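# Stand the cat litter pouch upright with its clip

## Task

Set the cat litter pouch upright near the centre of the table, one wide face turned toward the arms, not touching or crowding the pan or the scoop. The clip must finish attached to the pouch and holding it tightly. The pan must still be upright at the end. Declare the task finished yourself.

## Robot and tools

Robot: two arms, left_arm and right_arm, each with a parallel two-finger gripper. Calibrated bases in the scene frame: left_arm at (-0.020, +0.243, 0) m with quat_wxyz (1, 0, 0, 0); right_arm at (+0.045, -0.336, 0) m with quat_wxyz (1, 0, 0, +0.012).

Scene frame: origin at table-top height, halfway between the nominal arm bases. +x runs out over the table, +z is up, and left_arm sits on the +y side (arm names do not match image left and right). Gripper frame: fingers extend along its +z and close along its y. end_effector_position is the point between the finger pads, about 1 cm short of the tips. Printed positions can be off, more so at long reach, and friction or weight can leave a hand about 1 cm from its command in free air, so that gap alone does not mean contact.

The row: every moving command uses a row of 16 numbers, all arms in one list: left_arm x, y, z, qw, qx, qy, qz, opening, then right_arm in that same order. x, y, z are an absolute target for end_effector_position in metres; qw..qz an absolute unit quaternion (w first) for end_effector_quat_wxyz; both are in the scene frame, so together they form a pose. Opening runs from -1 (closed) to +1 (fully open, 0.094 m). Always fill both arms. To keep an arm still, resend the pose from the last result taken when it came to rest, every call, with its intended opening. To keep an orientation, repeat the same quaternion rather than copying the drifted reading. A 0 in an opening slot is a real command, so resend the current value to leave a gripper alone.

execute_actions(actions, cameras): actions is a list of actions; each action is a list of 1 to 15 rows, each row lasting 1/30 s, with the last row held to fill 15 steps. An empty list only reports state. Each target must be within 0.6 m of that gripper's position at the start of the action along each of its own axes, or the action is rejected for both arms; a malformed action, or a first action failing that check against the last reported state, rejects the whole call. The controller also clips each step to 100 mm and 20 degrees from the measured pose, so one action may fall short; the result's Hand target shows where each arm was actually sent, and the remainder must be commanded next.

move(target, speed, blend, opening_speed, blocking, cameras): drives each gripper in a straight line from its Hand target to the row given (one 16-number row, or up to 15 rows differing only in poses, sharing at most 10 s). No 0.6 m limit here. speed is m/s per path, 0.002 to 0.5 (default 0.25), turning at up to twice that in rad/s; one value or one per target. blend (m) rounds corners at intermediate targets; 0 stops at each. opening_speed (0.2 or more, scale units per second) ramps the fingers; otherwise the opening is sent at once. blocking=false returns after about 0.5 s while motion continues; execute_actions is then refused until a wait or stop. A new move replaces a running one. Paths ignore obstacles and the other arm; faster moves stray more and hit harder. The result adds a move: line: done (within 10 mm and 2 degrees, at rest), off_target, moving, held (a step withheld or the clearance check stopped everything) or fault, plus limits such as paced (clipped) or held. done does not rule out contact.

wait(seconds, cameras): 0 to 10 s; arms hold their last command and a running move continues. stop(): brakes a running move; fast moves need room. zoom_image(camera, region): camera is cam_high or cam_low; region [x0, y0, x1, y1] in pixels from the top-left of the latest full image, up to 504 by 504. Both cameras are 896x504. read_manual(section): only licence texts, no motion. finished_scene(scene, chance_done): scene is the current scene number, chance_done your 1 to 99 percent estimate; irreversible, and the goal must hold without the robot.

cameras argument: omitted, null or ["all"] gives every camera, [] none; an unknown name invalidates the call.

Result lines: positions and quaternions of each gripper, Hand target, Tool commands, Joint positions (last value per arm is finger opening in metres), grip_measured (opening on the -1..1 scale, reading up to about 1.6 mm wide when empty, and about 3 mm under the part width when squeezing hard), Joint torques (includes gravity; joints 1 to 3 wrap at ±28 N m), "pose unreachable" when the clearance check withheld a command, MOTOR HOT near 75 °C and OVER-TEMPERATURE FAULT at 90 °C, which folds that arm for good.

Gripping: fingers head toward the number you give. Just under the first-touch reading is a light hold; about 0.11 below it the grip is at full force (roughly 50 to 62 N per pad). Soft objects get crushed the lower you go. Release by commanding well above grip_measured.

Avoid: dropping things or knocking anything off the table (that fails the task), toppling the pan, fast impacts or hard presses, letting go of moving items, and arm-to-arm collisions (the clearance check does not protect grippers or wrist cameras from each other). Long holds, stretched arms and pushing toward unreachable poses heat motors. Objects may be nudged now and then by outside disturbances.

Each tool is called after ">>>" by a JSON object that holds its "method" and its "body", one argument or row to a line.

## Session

>>> {"method": "execute_actions", "body": {
  "actions": []
}}

Scene clock: 0.00 s.
left_arm: end_effector_position=(+0.1519, +0.5698, +0.2659) grip_measured=+1.000 end_effector_quat_wxyz=(+0.338, -0.338, +0.681, +0.554) | right_arm: end_effector_position=(+0.6353, -0.0179, +0.2438) grip_measured=+1.000 end_effector_quat_wxyz=(+0.546, -0.363, +0.743, -0.134)
Joint positions: left_arm=[0.766 1.104 0.682 0.213 -0.708 0.426 0.094] | right_arm=[0.557 2.307 2.156 -0.25 0.34 -0.554 0.094]
Joint velocities: left_arm=[-0.007 0.002 0.002 0.022 0.007 -0.037 0] | right_arm=[-0.002 -0.002 -0.007 -0.066 -0.007 -0.051 0]
Joint torques (N m): no reading
Motor temperatures (°C): left_arm=[29 30 33 30 28 30 28] | right_arm=[27 32 32 28 26 27 28]
Heat: left arm: 33 °C; right arm: 32 °C.
Hand target: left_arm +0.1513, +0.5695, +0.2713; +0.343, -0.341, +0.676, +0.555 | right_arm +0.6347, -0.0183, +0.2517; +0.552, -0.358, +0.742, -0.131
Tool commands: left_gripper/opening=+1.0 right_gripper/opening=+1.0

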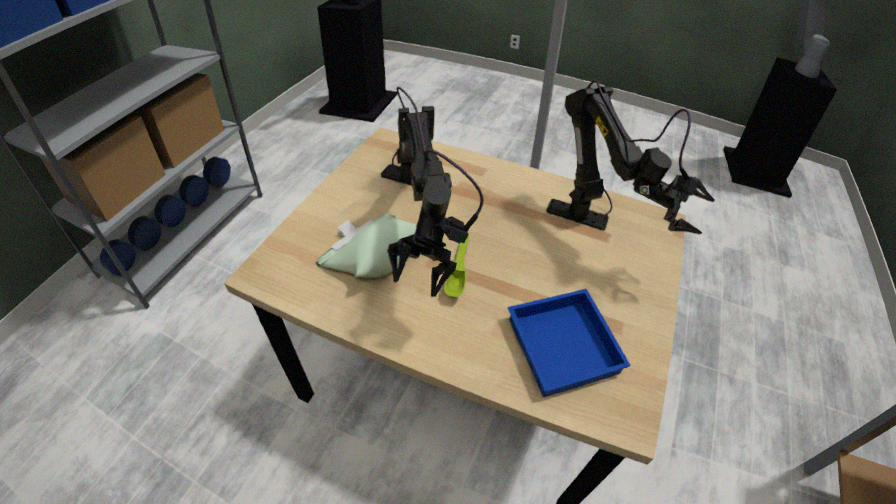

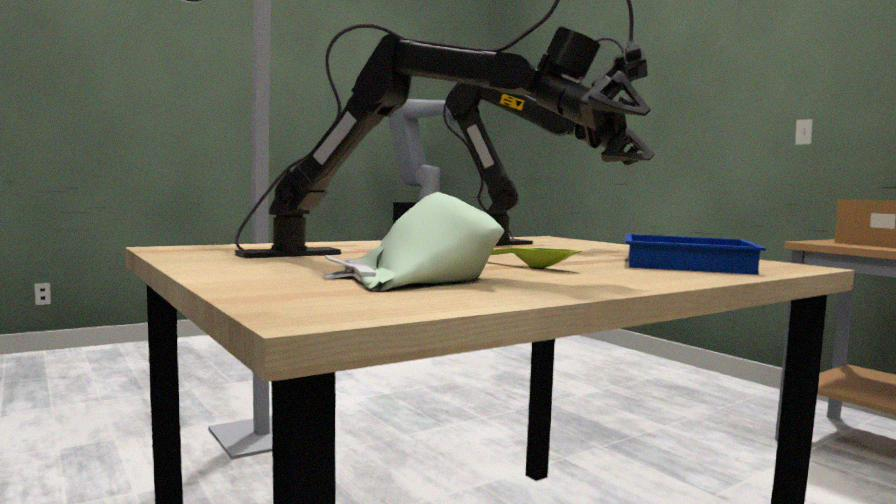

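>>> {"method": "zoom_image", "body": {
  "camera": "cam_high",
  "region": [300, 190, 500, 310]
}}

>>> {"method": "zoom_image", "body": {
  "camera": "cam_low",
  "region": [300, 170, 600, 310]
}}

Scaled by 2.520.

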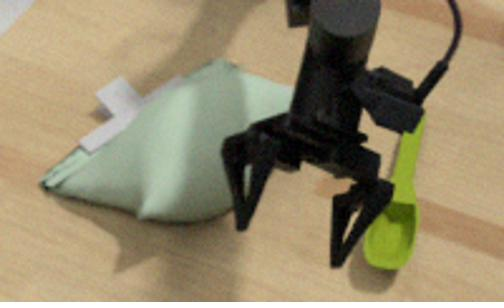

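Scaled by 1.680.

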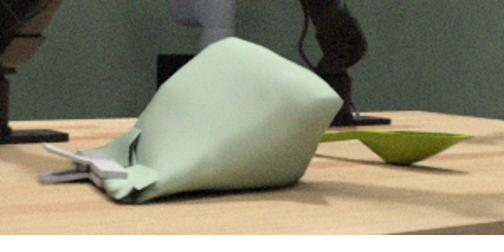

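>>> {"method": "move", "body": {
  "target": [
    [0.20, 0.36, 0.25, 0.0, -0.1305, 0.9914, 0.0, 0.2, 0.45, -0.20, 0.33, 0.540, -0.640, 0.520, -0.140, 0.1],
    [0.22, 0.15, 0.22, 0.0, -0.1305, 0.9914, 0.0, 0.2, 0.22, -0.48, 0.27, 0.4830, -0.8365, 0.2241, -0.1294, 0.1]
  ],
  "speed": 0.25,
  "blend": 0.05,
  "opening_speed": 0.8
}}

Scene clock: 12.70 s.
left_arm: end_effector_position=(+0.2077, +0.1489, +0.2185) grip_measured=+0.201 end_effector_quat_wxyz=(+0.044, -0.142, +0.989, -0.022) | right_arm: end_effector_position=(+0.2126, -0.4800, +0.2764) grip_measured=+0.102 end_effector_quat_wxyz=(-0.369, +0.573, -0.414, +0.604)
Joint positions: left_arm=[-0.399 1.436 1.542 -1.579 -0.007 -0.684 0.056] | right_arm=[-1.679 0.643 0.435 0.084 -1.577 -2.091 0.052]
Joint velocities: left_arm=[-0.007 -0.007 -0.027 0.037 -0.022 0.051 0] | right_arm=[0.002 -0.007 -0.012 -0.051 -0.037 -0.037 0]
Joint torques (N m): left_arm=[0.13 -3.67 7.98 0.56 -0.03 -0.05] | right_arm=[0.2 -0.01 5.33 1.11 -0.24 -0.04]
Motor temperatures (°C): left_arm=[29 30 36 31 28 30 28] | right_arm=[27 38 33 31 26 27 28]
Heat: left arm: 36 °C; right arm: 38 °C.
Hand target: left_arm +0.2097, +0.1476, +0.2236; +0.048, -0.144, +0.988, -0.026 | right_arm +0.2132, -0.4761, +0.2709; -0.378, +0.571, -0.415, +0.598
Off the commanded pose: left_arm 0.012 m, 6 deg | right_arm 0.010 m, 68 deg; orientation clipped.
joint sent to its limit (left arm) — joint 4 (wrist pitch), lower limit. The joint targets are off in position and orientation.
joint sent to its limit (right arm) — joint 5 (wrist yaw), lower limit; joint 6 (wrist roll), lower limit. The joint targets are off in position and orientation.
move: off_target (left_arm, right_arm); limits=paced

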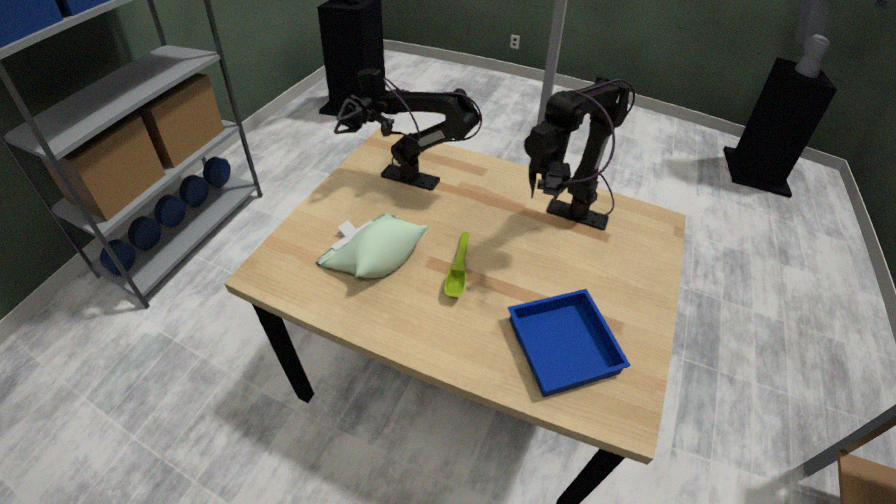

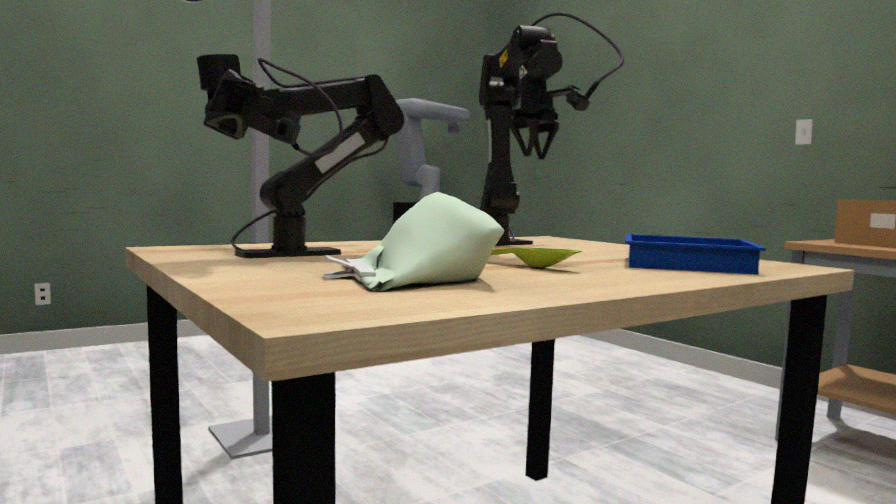

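>>> {"method": "zoom_image", "body": {
  "camera": "cam_high",
  "region": [305, 205, 435, 290]
}}

>>> {"method": "zoom_image", "body": {
  "camera": "cam_high",
  "region": [400, 200, 530, 310]
}}

>>> {"method": "zoom_image", "body": {
  "camera": "cam_low",
  "region": [310, 180, 600, 310]
}}

Scaled by 3.877.

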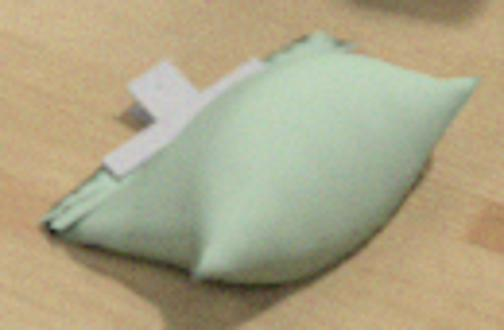

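Scaled by 3.877.

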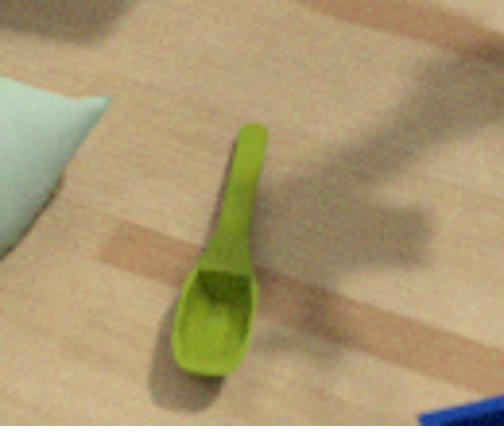

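Scaled by 1.738.

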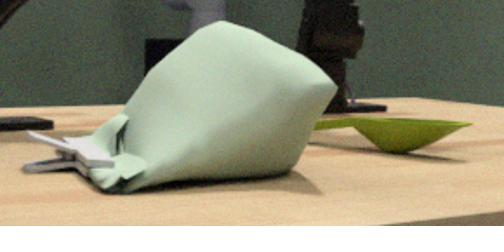

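>>> {"method": "move", "body": {
  "target": [
    [0.318, -0.033, 0.11, 0.0, -0.1305, 0.9914, 0.0, 0.2, 0.33, -0.50, 0.25, 0.3536, -0.6124, 0.6124, -0.3536, 0.1],
    [0.318, -0.033, 0.016, 0.0, -0.1305, 0.9914, 0.0, 0.2, 0.33, -0.50, 0.25, 0.3536, -0.6124, 0.6124, -0.3536, 0.1]
  ],
  "speed": [0.25, 0.08]
}}

Scene clock: 18.67 s.
left_arm: end_effector_position=(+0.3153, -0.0313, +0.0234) grip_measured=+0.201 end_effector_quat_wxyz=(+0.004, -0.130, +0.992, +0.000) | right_arm: end_effector_position=(+0.3307, -0.5060, +0.2461) grip_measured=+0.102 end_effector_quat_wxyz=(-0.358, +0.596, -0.618, +0.365)
Joint positions: left_arm=[-0.69 2.246 1.794 -1.114 -0.007 -0.95 0.056] | right_arm=[-0.938 1.122 0.963 -0.549 -0.749 -2.091 0.052]
Joint velocities: left_arm=[-0.002 -0.012 -0.002 -0.022 -0.051 -0.051 0] | right_arm=[0.022 0.002 -0.002 0.066 -0.007 0.022 -0.001]
Joint torques (N m): left_arm=[-0.05 -9.84 5.55 0.52 -0.03 -0.02] | right_arm=[0.68 -2.18 9.39 1.08 -0.38 -0.05]
Motor temperatures (°C): left_arm=[29 31 36 31 28 30 28] | right_arm=[27 37 35 31 26 27 28]
Heat: left arm: 36 °C; right arm: 37 °C.
Hand target: left_arm +0.3143, -0.0311, +0.0144; +0.001, -0.131, +0.991, +0.005 | right_arm +0.3324, -0.5036, +0.2515; -0.361, +0.599, -0.617, +0.360
Off the commanded pose: left_arm 0.008 m, 1 deg | right_arm 0.007 m, 2 deg.
joint sent to its limit (right arm) — joint 6 (wrist roll), lower limit. The joint targets are off in position, not in orientation.
move: done

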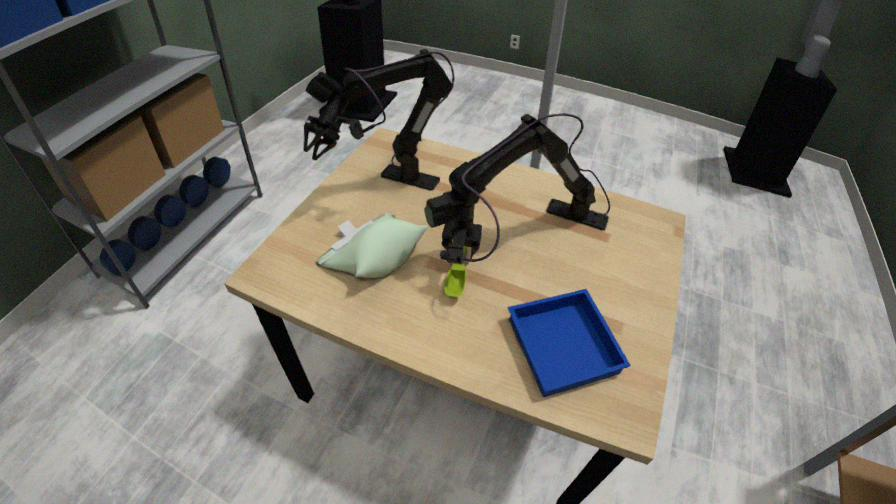

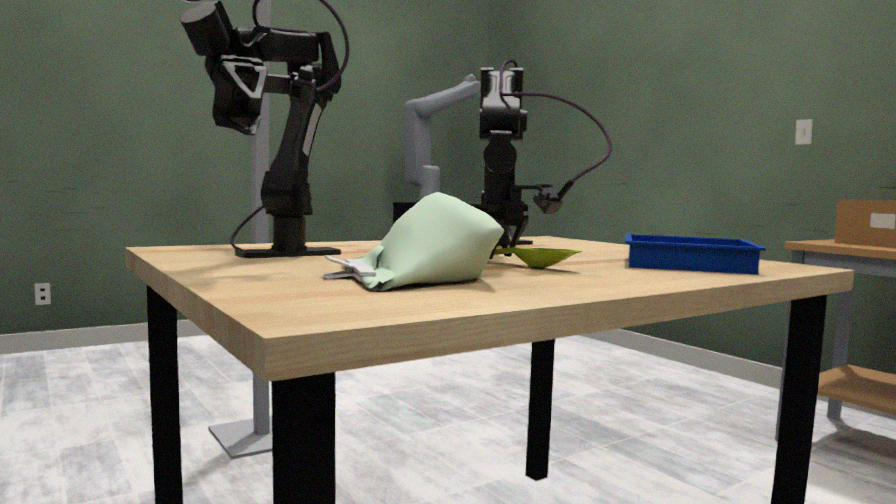

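>>> {"method": "zoom_image", "body": {
  "camera": "cam_low",
  "region": [450, 180, 610, 290]
}}

>>> {"method": "zoom_image", "body": {
  "camera": "cam_high",
  "region": [410, 210, 510, 310]
}}

Scaled by 3.150.

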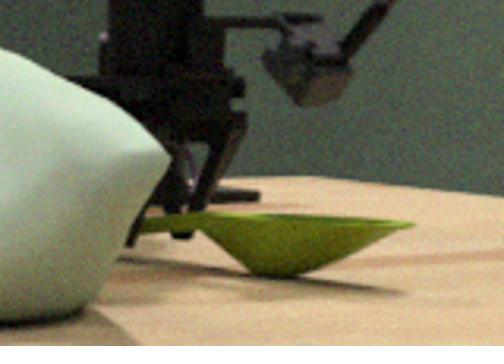

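Scaled by 5.040.

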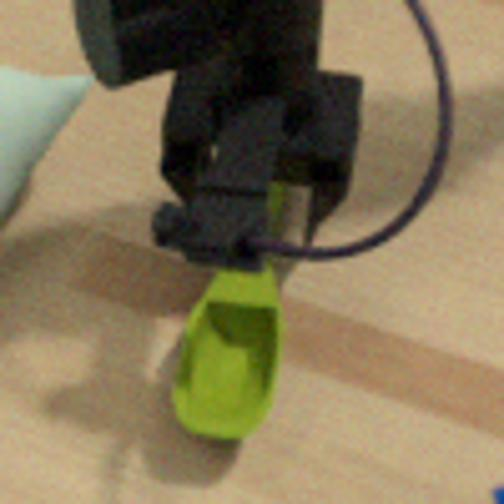

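>>> {"method": "move", "body": {
  "target": [0.318, -0.033, 0.016, 0.0, -0.1305, 0.9914, 0.0, -0.9, 0.33, -0.50, 0.25, 0.3536, -0.6124, 0.6124, -0.3536, 0.1],
  "opening_speed": 0.6,
  "cameras": ["cam_high"]
}}

Scene clock: 20.90 s.
left_arm: end_effector_position=(+0.3146, -0.0323, +0.0234) grip_measured=-0.570 end_effector_quat_wxyz=(+0.002, -0.130, +0.992, -0.002) | right_arm: end_effector_position=(+0.3304, -0.5047, +0.2422) grip_measured=+0.102 end_effector_quat_wxyz=(-0.352, +0.598, -0.624, +0.359)
Joint positions: left_arm=[-0.69 2.246 1.794 -1.114 0 -0.95 0.02] | right_arm=[-0.927 1.122 0.963 -0.563 -0.727 -2.091 0.052]
Joint velocities: left_arm=[0.002 -0.017 0.012 -0.081 0.007 -0.11 -0.001] | right_arm=[0.017 -0.007 -0.007 -0.007 -0.037 -0.007 0]
Joint torques (N m): left_arm=[0.29 -9.26 6.93 0.5 0 0] | right_arm=[0.83 -3.45 8.76 1.09 -0.42 -0.03]
Motor temperatures (°C): left_arm=[29 32 36 31 28 30 28] | right_arm=[27 36 35 31 26 27 28]
Heat: left arm: 36 °C; right arm: 36 °C.
Hand target: left_arm +0.3177, -0.0329, +0.0161; +0.000, -0.131, +0.991, +0.000 | right_arm +0.3305, -0.4997, +0.2499; -0.355, +0.601, -0.620, +0.359
Off the commanded pose: left_arm 0.008 m, 0 deg | right_arm 0.009 m, 2 deg.
joint sent to its limit (right arm) — joint 6 (wrist roll), lower limit. The joint targets still meet the commanded pose.
move: done
Images, in order (width x height): cam_high 896x504.

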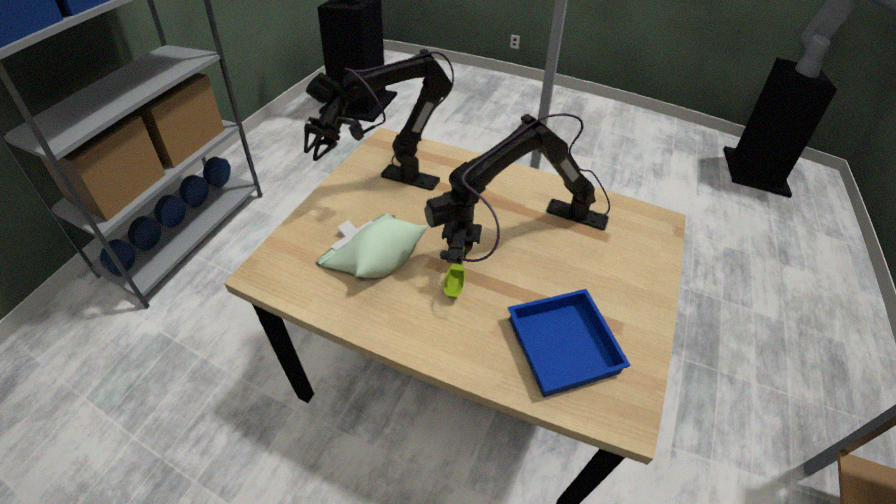

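>>> {"method": "move", "body": {
  "target": [
    [0.318, -0.033, 0.13, 0.0, -0.1305, 0.9914, 0.0, -0.9, 0.33, -0.50, 0.25, 0.3536, -0.6124, 0.6124, -0.3536, 0.1],
    [0.25, 0.18, 0.14, 0.0, -0.1305, 0.9914, 0.0, -0.9, 0.33, -0.50, 0.25, 0.3536, -0.6124, 0.6124, -0.3536, 0.1],
    [0.14, 0.45, 0.12, 0.0, -0.1305, 0.9914, 0.0, -0.9, 0.33, -0.50, 0.25, 0.3536, -0.6124, 0.6124, -0.3536, 0.1],
    [0.14, 0.45, 0.014, 0.0, -0.1305, 0.9914, 0.0, -0.9, 0.33, -0.50, 0.25, 0.3536, -0.6124, 0.6124, -0.3536, 0.1]
  ],
  "speed": [0.2, 0.3, 0.3, 0.07],
  "blend": [0.03, 0.05, 0.02, 0]
}}

Scene clock: 25.67 s.
left_arm: end_effector_position=(+0.1481, +0.4458, +0.0217) grip_measured=-0.570 end_effector_quat_wxyz=(+0.010, -0.132, +0.991, -0.014) | right_arm: end_effector_position=(+0.3303, -0.5046, +0.2421) grip_measured=+0.102 end_effector_quat_wxyz=(-0.352, +0.598, -0.624, +0.359)
Joint positions: left_arm=[0.899 1.643 0.943 -0.876 0.033 0.636 0.02] | right_arm=[-0.927 1.122 0.963 -0.564 -0.727 -2.091 0.052]
Joint velocities: left_arm=[0.007 -0.022 -0.012 0.007 -0.051 0.007 0] | right_arm=[-0.012 0.012 0.012 -0.022 0.022 0.007 -0.001]
Joint torques (N m): left_arm=[0.24 -4.46 4.9 0.6 0.13 0.04] | right_arm=[0.76 -3.64 8.98 1.07 -0.35 -0.05]
Motor temperatures (°C): left_arm=[29 33 36 31 28 30 28] | right_arm=[27 36 37 31 26 27 28]
Heat: left arm: 36 °C; right arm: 37 °C.
Hand target: left_arm +0.1483, +0.4441, +0.0162; +0.011, -0.131, +0.991, -0.020 | right_arm +0.3303, -0.4996, +0.2499; -0.355, +0.601, -0.620, +0.359
Off the commanded pose: left_arm 0.012 m, 2 deg | right_arm 0.009 m, 2 deg.
joint sent to its limit (right arm) — joint 6 (wrist roll), lower limit. The joint targets still meet the commanded pose.
move: off_target (left_arm)

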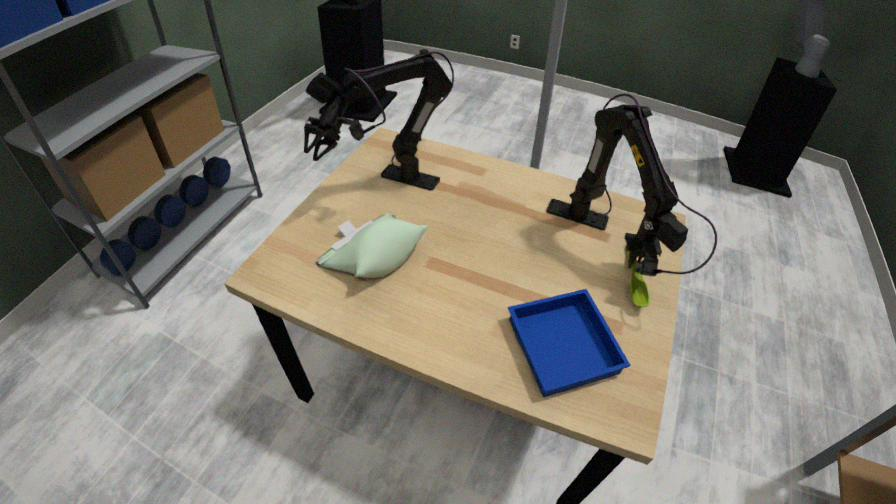

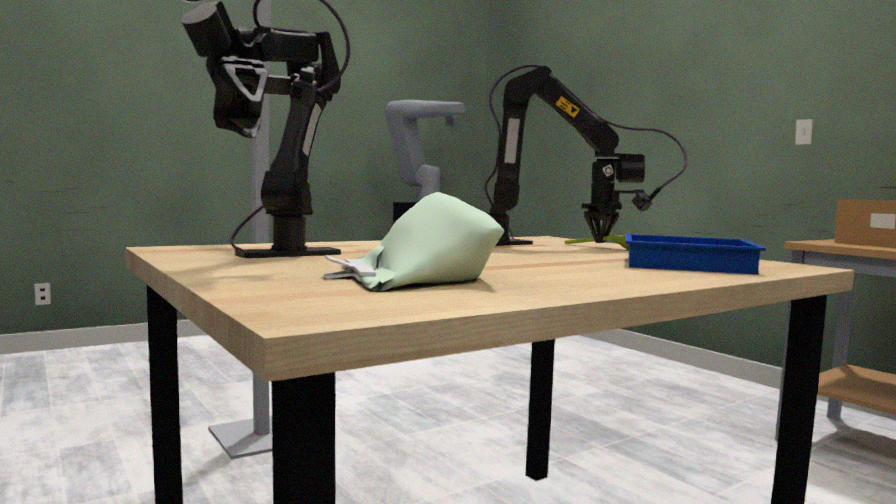

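>>> {"method": "zoom_image", "body": {
  "camera": "cam_high",
  "region": [360, 205, 410, 240]
}}

>>> {"method": "zoom_image", "body": {
  "camera": "cam_high",
  "region": [310, 215, 370, 275]
}}

>>> {"method": "zoom_image", "body": {
  "camera": "cam_low",
  "region": [315, 240, 405, 300]
}}

Scaled by 10.080.

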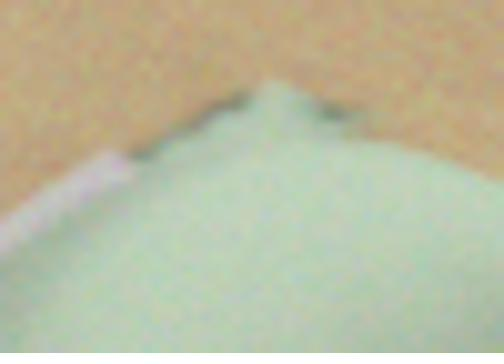

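Scaled by 8.400.

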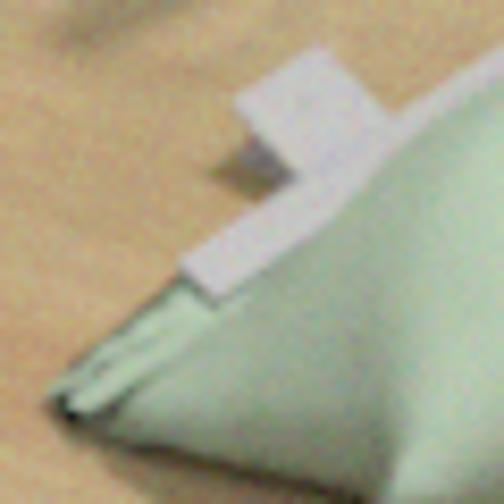

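Scaled by 5.600.

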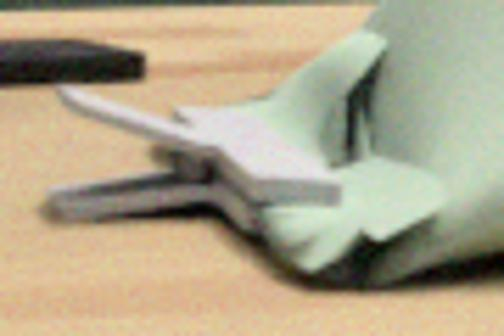

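>>> {"method": "move", "body": {
  "target": [0.148, 0.4455, 0.018, 0.0, -0.1305, 0.9914, 0.0, -0.1, 0.33, -0.50, 0.25, 0.3536, -0.6124, 0.6124, -0.3536, 0.1],
  "opening_speed": 0.6,
  "cameras": []
}}

>>> {"method": "move", "body": {
  "target": [
    [0.15, 0.44, 0.15, 0.0, -0.1305, 0.9914, 0.0, 0.1, 0.33, -0.50, 0.25, 0.3536, -0.6124, 0.6124, -0.3536, 0.1],
    [0.22, 0.12, 0.22, 0.371, 0.458, 0.800, 0.040, 0.1, 0.33, -0.50, 0.25, 0.3536, -0.6124, 0.6124, -0.3536, 0.1],
    [0.205, -0.155, 0.15, 0.5571, 0.7514, 0.3503, 0.0488, 0.1, 0.33, -0.50, 0.25, 0.3536, -0.6124, 0.6124, -0.3536, 0.1]
  ],
  "speed": [0.25, 0.3, 0.25],
  "blend": [0.03, 0.06, 0]
}}

Scene clock: 36.83 s.
left_arm: end_effector_position=(+0.1480, +0.4474, +0.0210) grip_measured=-0.101 end_effector_quat_wxyz=(+0.001, -0.131, +0.991, +0.000) | right_arm: end_effector_position=(+0.3303, -0.5047, +0.2421) grip_measured=+0.102 end_effector_quat_wxyz=(-0.352, +0.598, -0.624, +0.359)
Joint positions: left_arm=[0.882 1.643 0.94 -0.867 0.002 0.62 0.042] | right_arm=[-0.927 1.122 0.963 -0.564 -0.727 -2.091 0.052]
Joint velocities: left_arm=[-0.002 0.007 -0.032 0.037 -0.095 -0.007 0] | right_arm=[-0.012 0.002 -0.017 -0.022 0.037 -0.037 -0.001]
Joint torques (N m): left_arm=[-0.44 -5.57 4.67 0.53 -0.01 -0.04] | right_arm=[1.01 -3.64 8.79 1.15 -0.37 -0.03]
Motor temperatures (°C): left_arm=[29 32 36 31 28 30 29] | right_arm=[27 35 39 32 26 27 28]
Heat: left arm: 36 °C; right arm: 39 °C.
Hand target: left_arm +0.1479, +0.4456, +0.0180; +0.000, -0.130, +0.991, +0.000 | right_arm +0.3303, -0.4997, +0.2499; -0.354, +0.601, -0.620, +0.359
Off the commanded pose: left_arm 0.004 m, 0 deg | right_arm 0.009 m, 2 deg.
joint sent to its limit (right arm) — joint 6 (wrist roll), lower limit. The joint targets still meet the commanded pose.
move: done
No camera images: "cameras" was empty.

Scene clock: 42.93 s.
left_arm: end_effector_position=(+0.1977, -0.1414, +0.1383) grip_measured=+0.099 end_effector_quat_wxyz=(+0.528, +0.771, +0.353, +0.045) | right_arm: end_effector_position=(+0.3303, -0.5047, +0.2420) grip_measured=+0.102 end_effector_quat_wxyz=(-0.352, +0.598, -0.624, +0.359)
Joint positions: left_arm=[-1.058 1.513 0.708 0.351 -0.001 1.226 0.052] | right_arm=[-0.927 1.122 0.963 -0.564 -0.727 -2.091 0.052]
Joint velocities: left_arm=[0.002 0.002 0.002 -0.022 -0.066 0.007 0] | right_arm=[0.002 -0.002 -0.012 0.066 0.007 -0.037 0.001]
Joint torques (N m): left_arm=[-0.12 -4.42 8.88 2.05 0.09 -0.05] | right_arm=[0.96 -3.79 8.98 1.07 -0.36 -0.02]
Motor temperatures (°C): left_arm=[29 32 36 31 28 30 29] | right_arm=[27 35 40 32 26 27 28]
Heat: left arm: 36 °C; right arm: 40 °C.
Hand target: left_arm +0.1980, -0.1494, +0.1445; +0.536, +0.768, +0.348, +0.039 | right_arm +0.3303, -0.4997, +0.2499; -0.354, +0.601, -0.620, +0.359
Off the commanded pose: left_arm 0.019 m, 4 deg | right_arm 0.009 m, 2 deg.
joint sent to its limit (right arm) — joint 6 (wrist roll), lower limit. The joint targets still meet the commanded pose.
move: off_target (left_arm)

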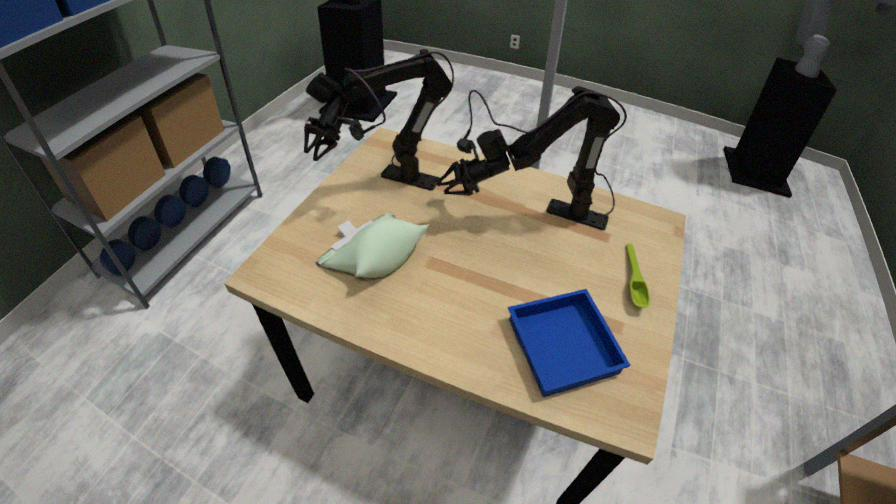

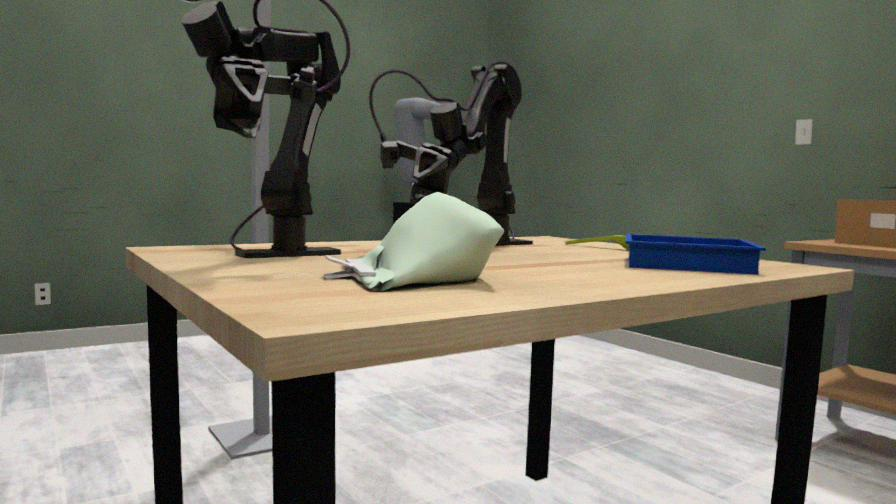

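>>> {"method": "move", "body": {
  "target": [0.243, -0.226, 0.066, 0.5571, 0.7514, 0.3503, 0.0488, 0.1, 0.33, -0.50, 0.25, 0.3536, -0.6124, 0.6124, -0.3536, 0.1],
  "speed": 0.15
}}

>>> {"method": "zoom_image", "body": {
  "camera": "cam_high",
  "region": [350, 170, 480, 250]
}}

>>> {"method": "zoom_image", "body": {
  "camera": "cam_low",
  "region": [300, 160, 500, 300]
}}

Scene clock: 44.63 s.
left_arm: end_effector_position=(+0.2412, -0.2192, +0.0627) grip_measured=+0.099 end_effector_quat_wxyz=(+0.551, +0.757, +0.348, +0.051) | right_arm: end_effector_position=(+0.3303, -0.5047, +0.2420) grip_measured=+0.102 end_effector_quat_wxyz=(-0.352, +0.598, -0.624, +0.359)
Joint positions: left_arm=[-1.063 2.045 0.924 0.723 -0.014 1.226 0.052] | right_arm=[-0.927 1.122 0.963 -0.564 -0.727 -2.091 0.052]
Joint velocities: left_arm=[-0.007 -0.007 -0.007 -0.051 -0.051 -0.037 -0.001] | right_arm=[-0.022 0.002 0.007 -0.037 0.022 0.007 -0.001]
Joint torques (N m): left_arm=[-0.55 -7.97 7.35 2.09 -0.01 -0.11] | right_arm=[0.49 -3.59 8.81 1.14 -0.41 -0.04]
Motor temperatures (°C): left_arm=[29 32 36 32 28 30 29] | right_arm=[27 34 40 32 26 27 28]
Heat: left arm: 36 °C; right arm: 40 °C.
Hand target: left_arm +0.2420, -0.2255, +0.0648; +0.557, +0.752, +0.350, +0.049 | right_arm +0.3303, -0.4997, +0.2499; -0.354, +0.601, -0.620, +0.359
Off the commanded pose: left_arm 0.008 m, 1 deg | right_arm 0.009 m, 2 deg.
joint sent to its limit (right arm) — joint 6 (wrist roll), lower limit. The joint targets still meet the commanded pose.
move: done

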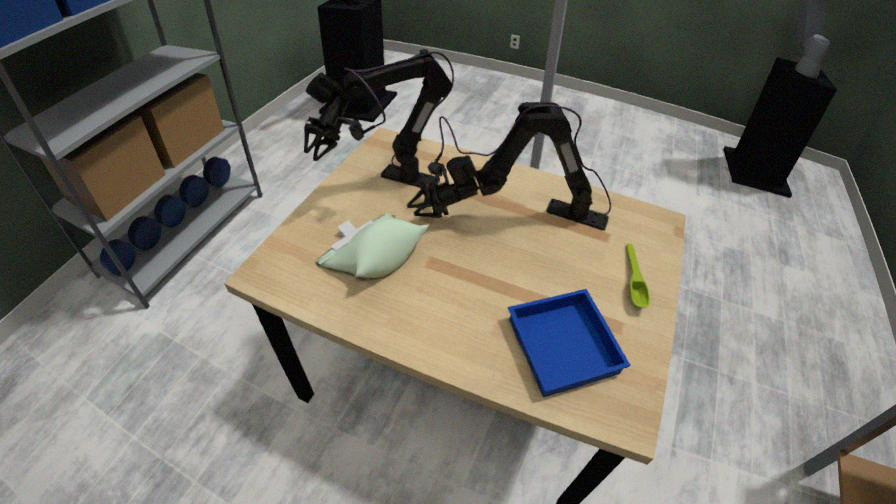

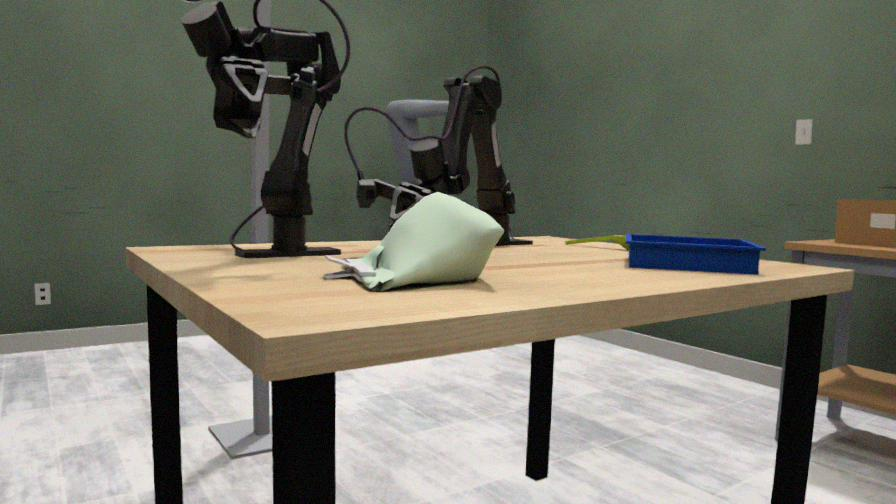

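Scaled by 3.877.

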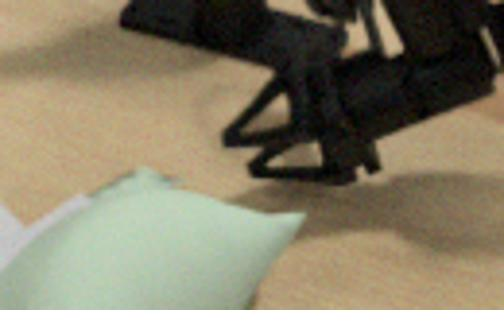

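Scaled by 2.520.

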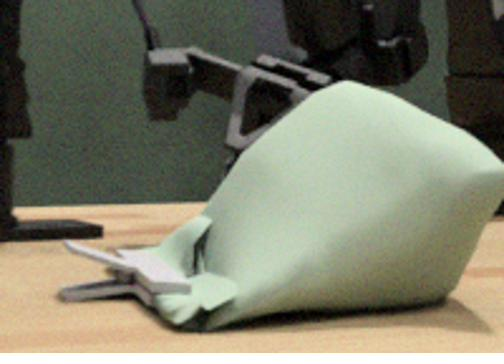

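>>> {"method": "move", "body": {
  "target": [0.288, -0.305, 0.037, 0.5571, 0.7514, 0.3503, 0.0488, 0.1, 0.33, -0.50, 0.25, 0.3536, -0.6124, 0.6124, -0.3536, 0.1],
  "speed": 0.07
}}

>>> {"method": "zoom_image", "body": {
  "camera": "cam_high",
  "region": [340, 180, 450, 250]
}}

>>> {"method": "zoom_image", "body": {
  "camera": "cam_low",
  "region": [300, 180, 460, 300]
}}

Scene clock: 47.00 s.
left_arm: end_effector_position=(+0.2853, -0.3034, +0.0515) grip_measured=+0.099 end_effector_quat_wxyz=(+0.571, +0.745, +0.342, +0.052) | right_arm: end_effector_position=(+0.3303, -0.5047, +0.2420) grip_measured=+0.102 end_effector_quat_wxyz=(-0.352, +0.598, -0.624, +0.359)
Joint positions: left_arm=[-1.067 2.349 1.371 0.628 -0.016 1.226 0.052] | right_arm=[-0.927 1.122 0.963 -0.564 -0.727 -2.091 0.052]
Joint velocities: left_arm=[0.022 -0.002 -0.007 -0.007 0.022 -0.095 -0.001] | right_arm=[0.002 0.002 -0.002 0.066 0.037 0.022 0]
Joint torques (N m): left_arm=[0.03 -9.42 8.4 1.82 -0.07 -0.12] | right_arm=[0.8 -3.44 8.91 1.1 -0.42 0]
Motor temperatures (°C): left_arm=[29 33 37 32 28 30 29] | right_arm=[27 34 40 32 26 27 28]
Heat: left arm: 37 °C; right arm: 40 °C.
Hand target: left_arm +0.2867, -0.3044, +0.0363; +0.557, +0.751, +0.350, +0.049 | right_arm +0.3303, -0.4997, +0.2499; -0.354, +0.601, -0.620, +0.359
Off the commanded pose: left_arm 0.015 m, 2 deg | right_arm 0.009 m, 2 deg.
joint sent to its limit (right arm) — joint 6 (wrist roll), lower limit. The joint targets still meet the commanded pose.
move: off_target (left_arm)

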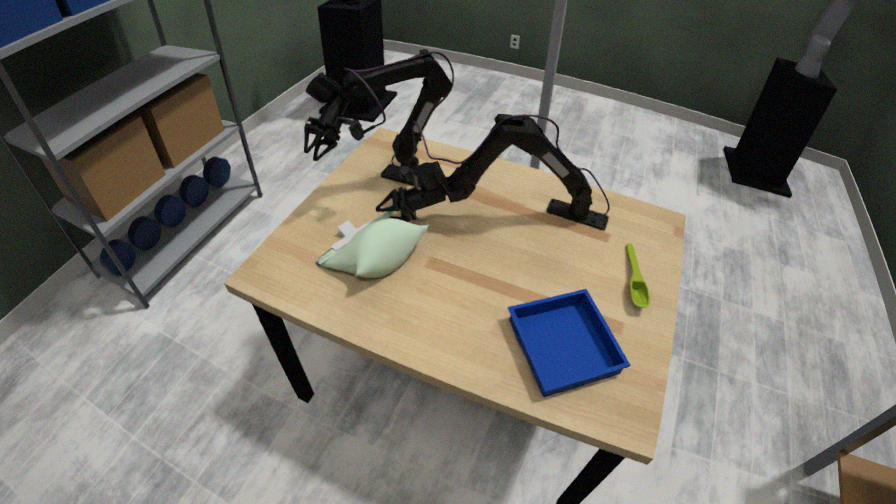

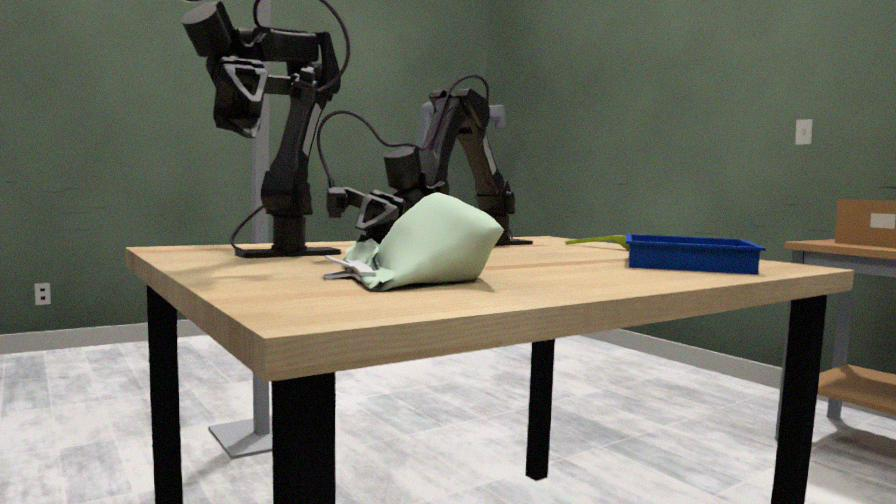

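Scaled by 4.582.

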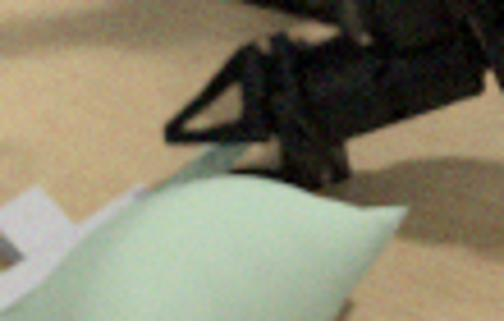

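Scaled by 3.150.

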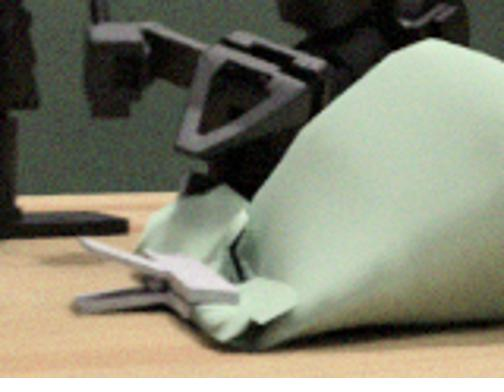

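>>> {"method": "zoom_image", "body": {
  "camera": "cam_high",
  "region": [365, 190, 425, 232]
}}

>>> {"method": "zoom_image", "body": {
  "camera": "cam_low",
  "region": [330, 215, 400, 285]
}}

Scaled by 8.400.

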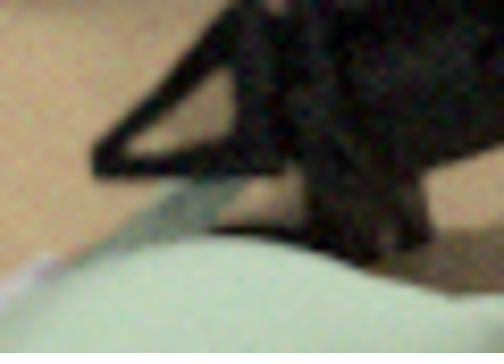

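Scaled by 7.200.

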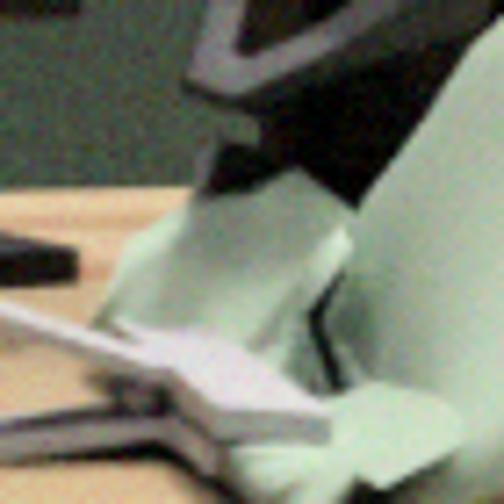

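>>> {"method": "move", "body": {
  "target": [0.288, -0.305, 0.037, 0.5571, 0.7514, 0.3503, 0.0488, -1.0, 0.33, -0.50, 0.25, 0.3536, -0.6124, 0.6124, -0.3536, 0.1],
  "opening_speed": 0.6
}}

>>> {"method": "zoom_image", "body": {
  "camera": "cam_high",
  "region": [340, 180, 450, 250]
}}

>>> {"method": "zoom_image", "body": {
  "camera": "cam_low",
  "region": [330, 215, 400, 285]
}}

Scene clock: 50.13 s.
left_arm: end_effector_position=(+0.2809, -0.3009, +0.0363) grip_measured=-0.990 end_effector_quat_wxyz=(+0.551, +0.759, +0.345, +0.046) | right_arm: end_effector_position=(+0.3302, -0.5047, +0.2419) grip_measured=+0.102 end_effector_quat_wxyz=(-0.351, +0.598, -0.625, +0.359)
Joint positions: left_arm=[-1.069 2.359 1.371 0.589 -0.007 1.224 0] | right_arm=[-0.927 1.122 0.963 -0.565 -0.726 -2.091 0.052]
Joint velocities: left_arm=[0.007 -0.007 0.017 -0.051 0.051 0.007 -0.001] | right_arm=[0.012 0.002 -0.012 -0.037 -0.022 -0.007 0.001]
Joint torques (N m): left_arm=[0.43 -10.39 8.57 2.14 -0.17 -0.11] | right_arm=[0.75 -3.66 8.76 1.1 -0.37 -0.02]
Motor temperatures (°C): left_arm=[29 34 37 33 28 30 29] | right_arm=[27 34 40 32 26 27 28]
Heat: left arm: 37 °C; right arm: 40 °C.
Hand target: left_arm +0.2877, -0.3043, +0.0370; +0.557, +0.751, +0.351, +0.049 | right_arm +0.3303, -0.4997, +0.2498; -0.354, +0.601, -0.620, +0.359
Off the commanded pose: left_arm 0.008 m, 1 deg | right_arm 0.009 m, 2 deg.
joint sent to its limit (right arm) — joint 6 (wrist roll), lower limit. The joint targets still meet the commanded pose.
move: done

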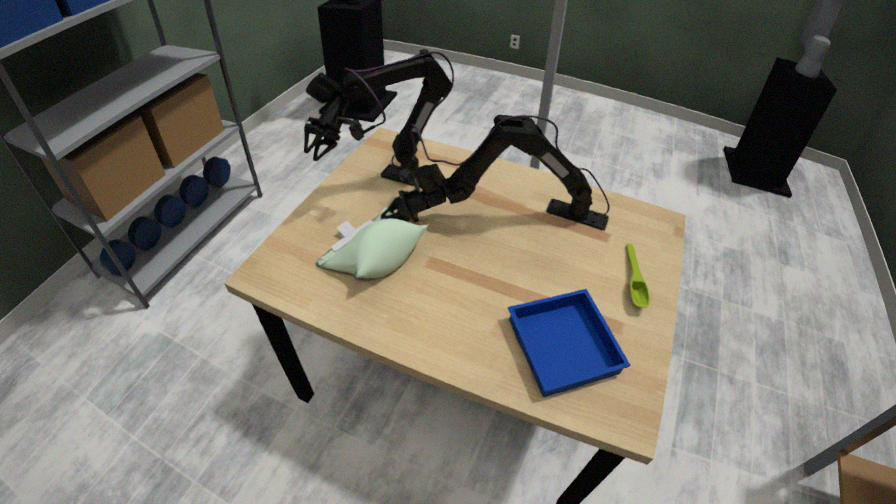

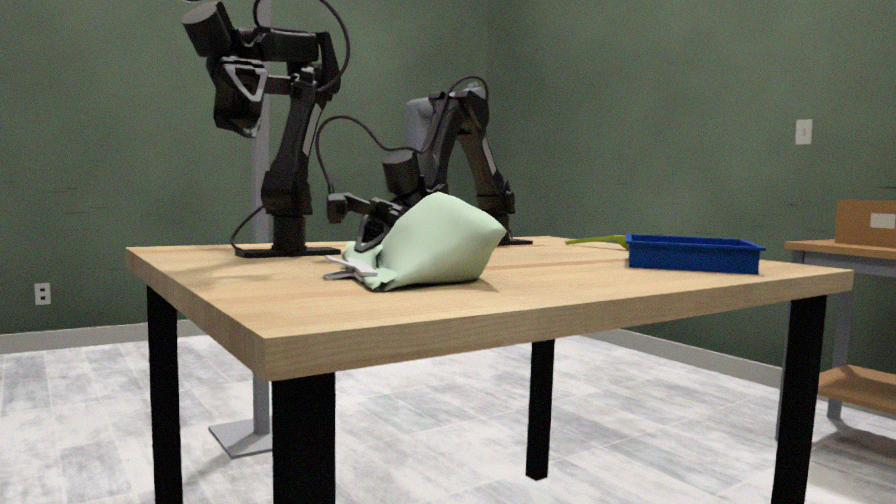

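Scaled by 4.582.

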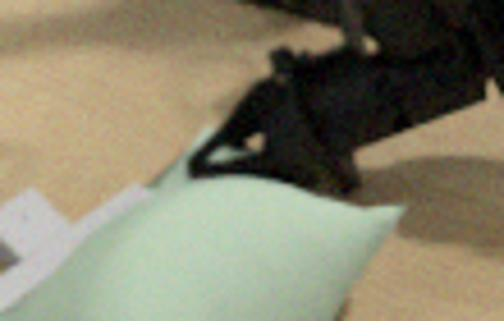

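Scaled by 7.200.

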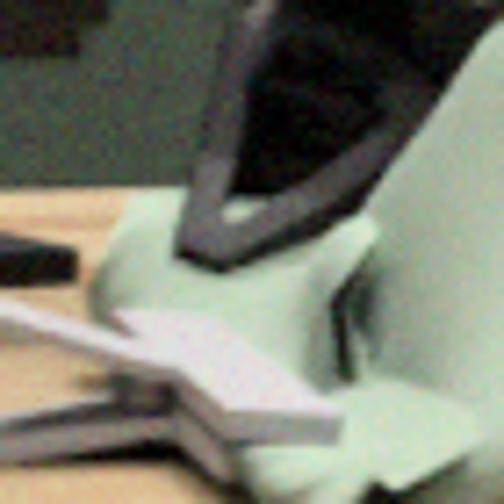

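>>> {"method": "move", "body": {
  "target": [
    [0.290, -0.296, 0.050, 0.5571, 0.7514, 0.3503, 0.0488, -1.0, 0.33, -0.50, 0.25, 0.3536, -0.6124, 0.6124, -0.3536, 0.1],
    [0.313, -0.188, 0.050, 0.5432, 0.7410, 0.3861, 0.0711, -1.0, 0.33, -0.50, 0.25, 0.3536, -0.6124, 0.6124, -0.3536, 0.1]
  ],
  "speed": [0.06, 0.10]
}}

>>> {"method": "zoom_image", "body": {
  "camera": "cam_high",
  "region": [310, 180, 470, 290]
}}

Scene clock: 52.50 s.
left_arm: end_effector_position=(+0.2846, -0.2076, +0.0336) grip_measured=-0.990 end_effector_quat_wxyz=(+0.534, +0.766, +0.358, +0.024) | right_arm: end_effector_position=(+0.3302, -0.5047, +0.2419) grip_measured=+0.102 end_effector_quat_wxyz=(-0.351, +0.598, -0.625, +0.359)
Joint positions: left_arm=[-0.932 2.153 1.005 0.701 0.141 1.246 0] | right_arm=[-0.927 1.122 0.963 -0.565 -0.726 -2.091 0.052]
Joint velocities: left_arm=[-0.012 0.027 0.002 0.066 0.007 0.007 -0.001] | right_arm=[0.012 -0.007 0.017 0.037 0.007 0.066 0]
Joint torques (N m): left_arm=[2.89 -13.03 4.33 2.17 -0.87 -0.08] | right_arm=[0.87 -3.49 8.58 1.11 -0.36 -0.01]
Motor temperatures (°C): left_arm=[29 35 37 33 28 30 29] | right_arm=[27 34 40 32 26 27 28]
Heat: left arm: 37 °C; right arm: 40 °C.
Hand target: left_arm +0.3128, -0.1888, +0.0504; +0.545, +0.741, +0.387, +0.068 | right_arm +0.3303, -0.4997, +0.2499; -0.354, +0.601, -0.620, +0.359
Off the commanded pose: left_arm 0.038 m, 7 deg | right_arm 0.009 m, 2 deg.
joint sent to its limit (right arm) — joint 6 (wrist roll), lower limit. The joint targets still meet the commanded pose.
move: off_target (left_arm)

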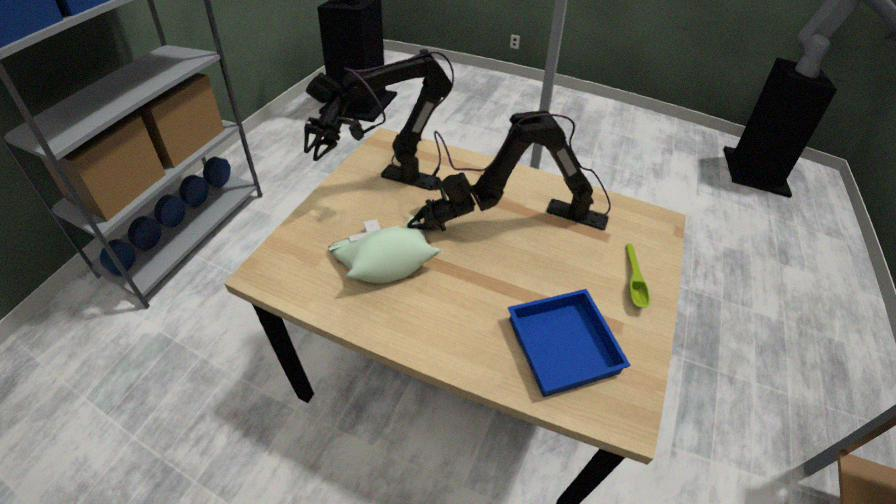

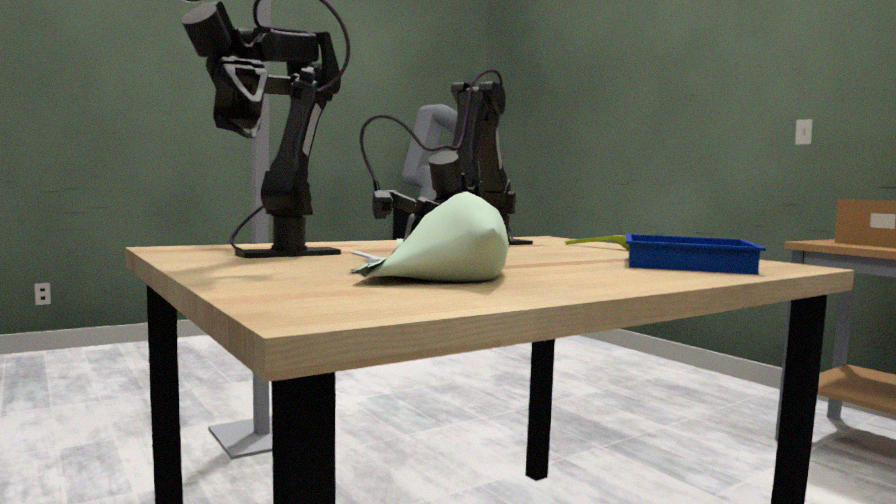

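Scaled by 3.150.

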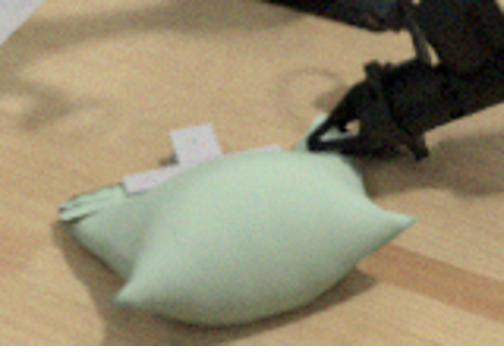

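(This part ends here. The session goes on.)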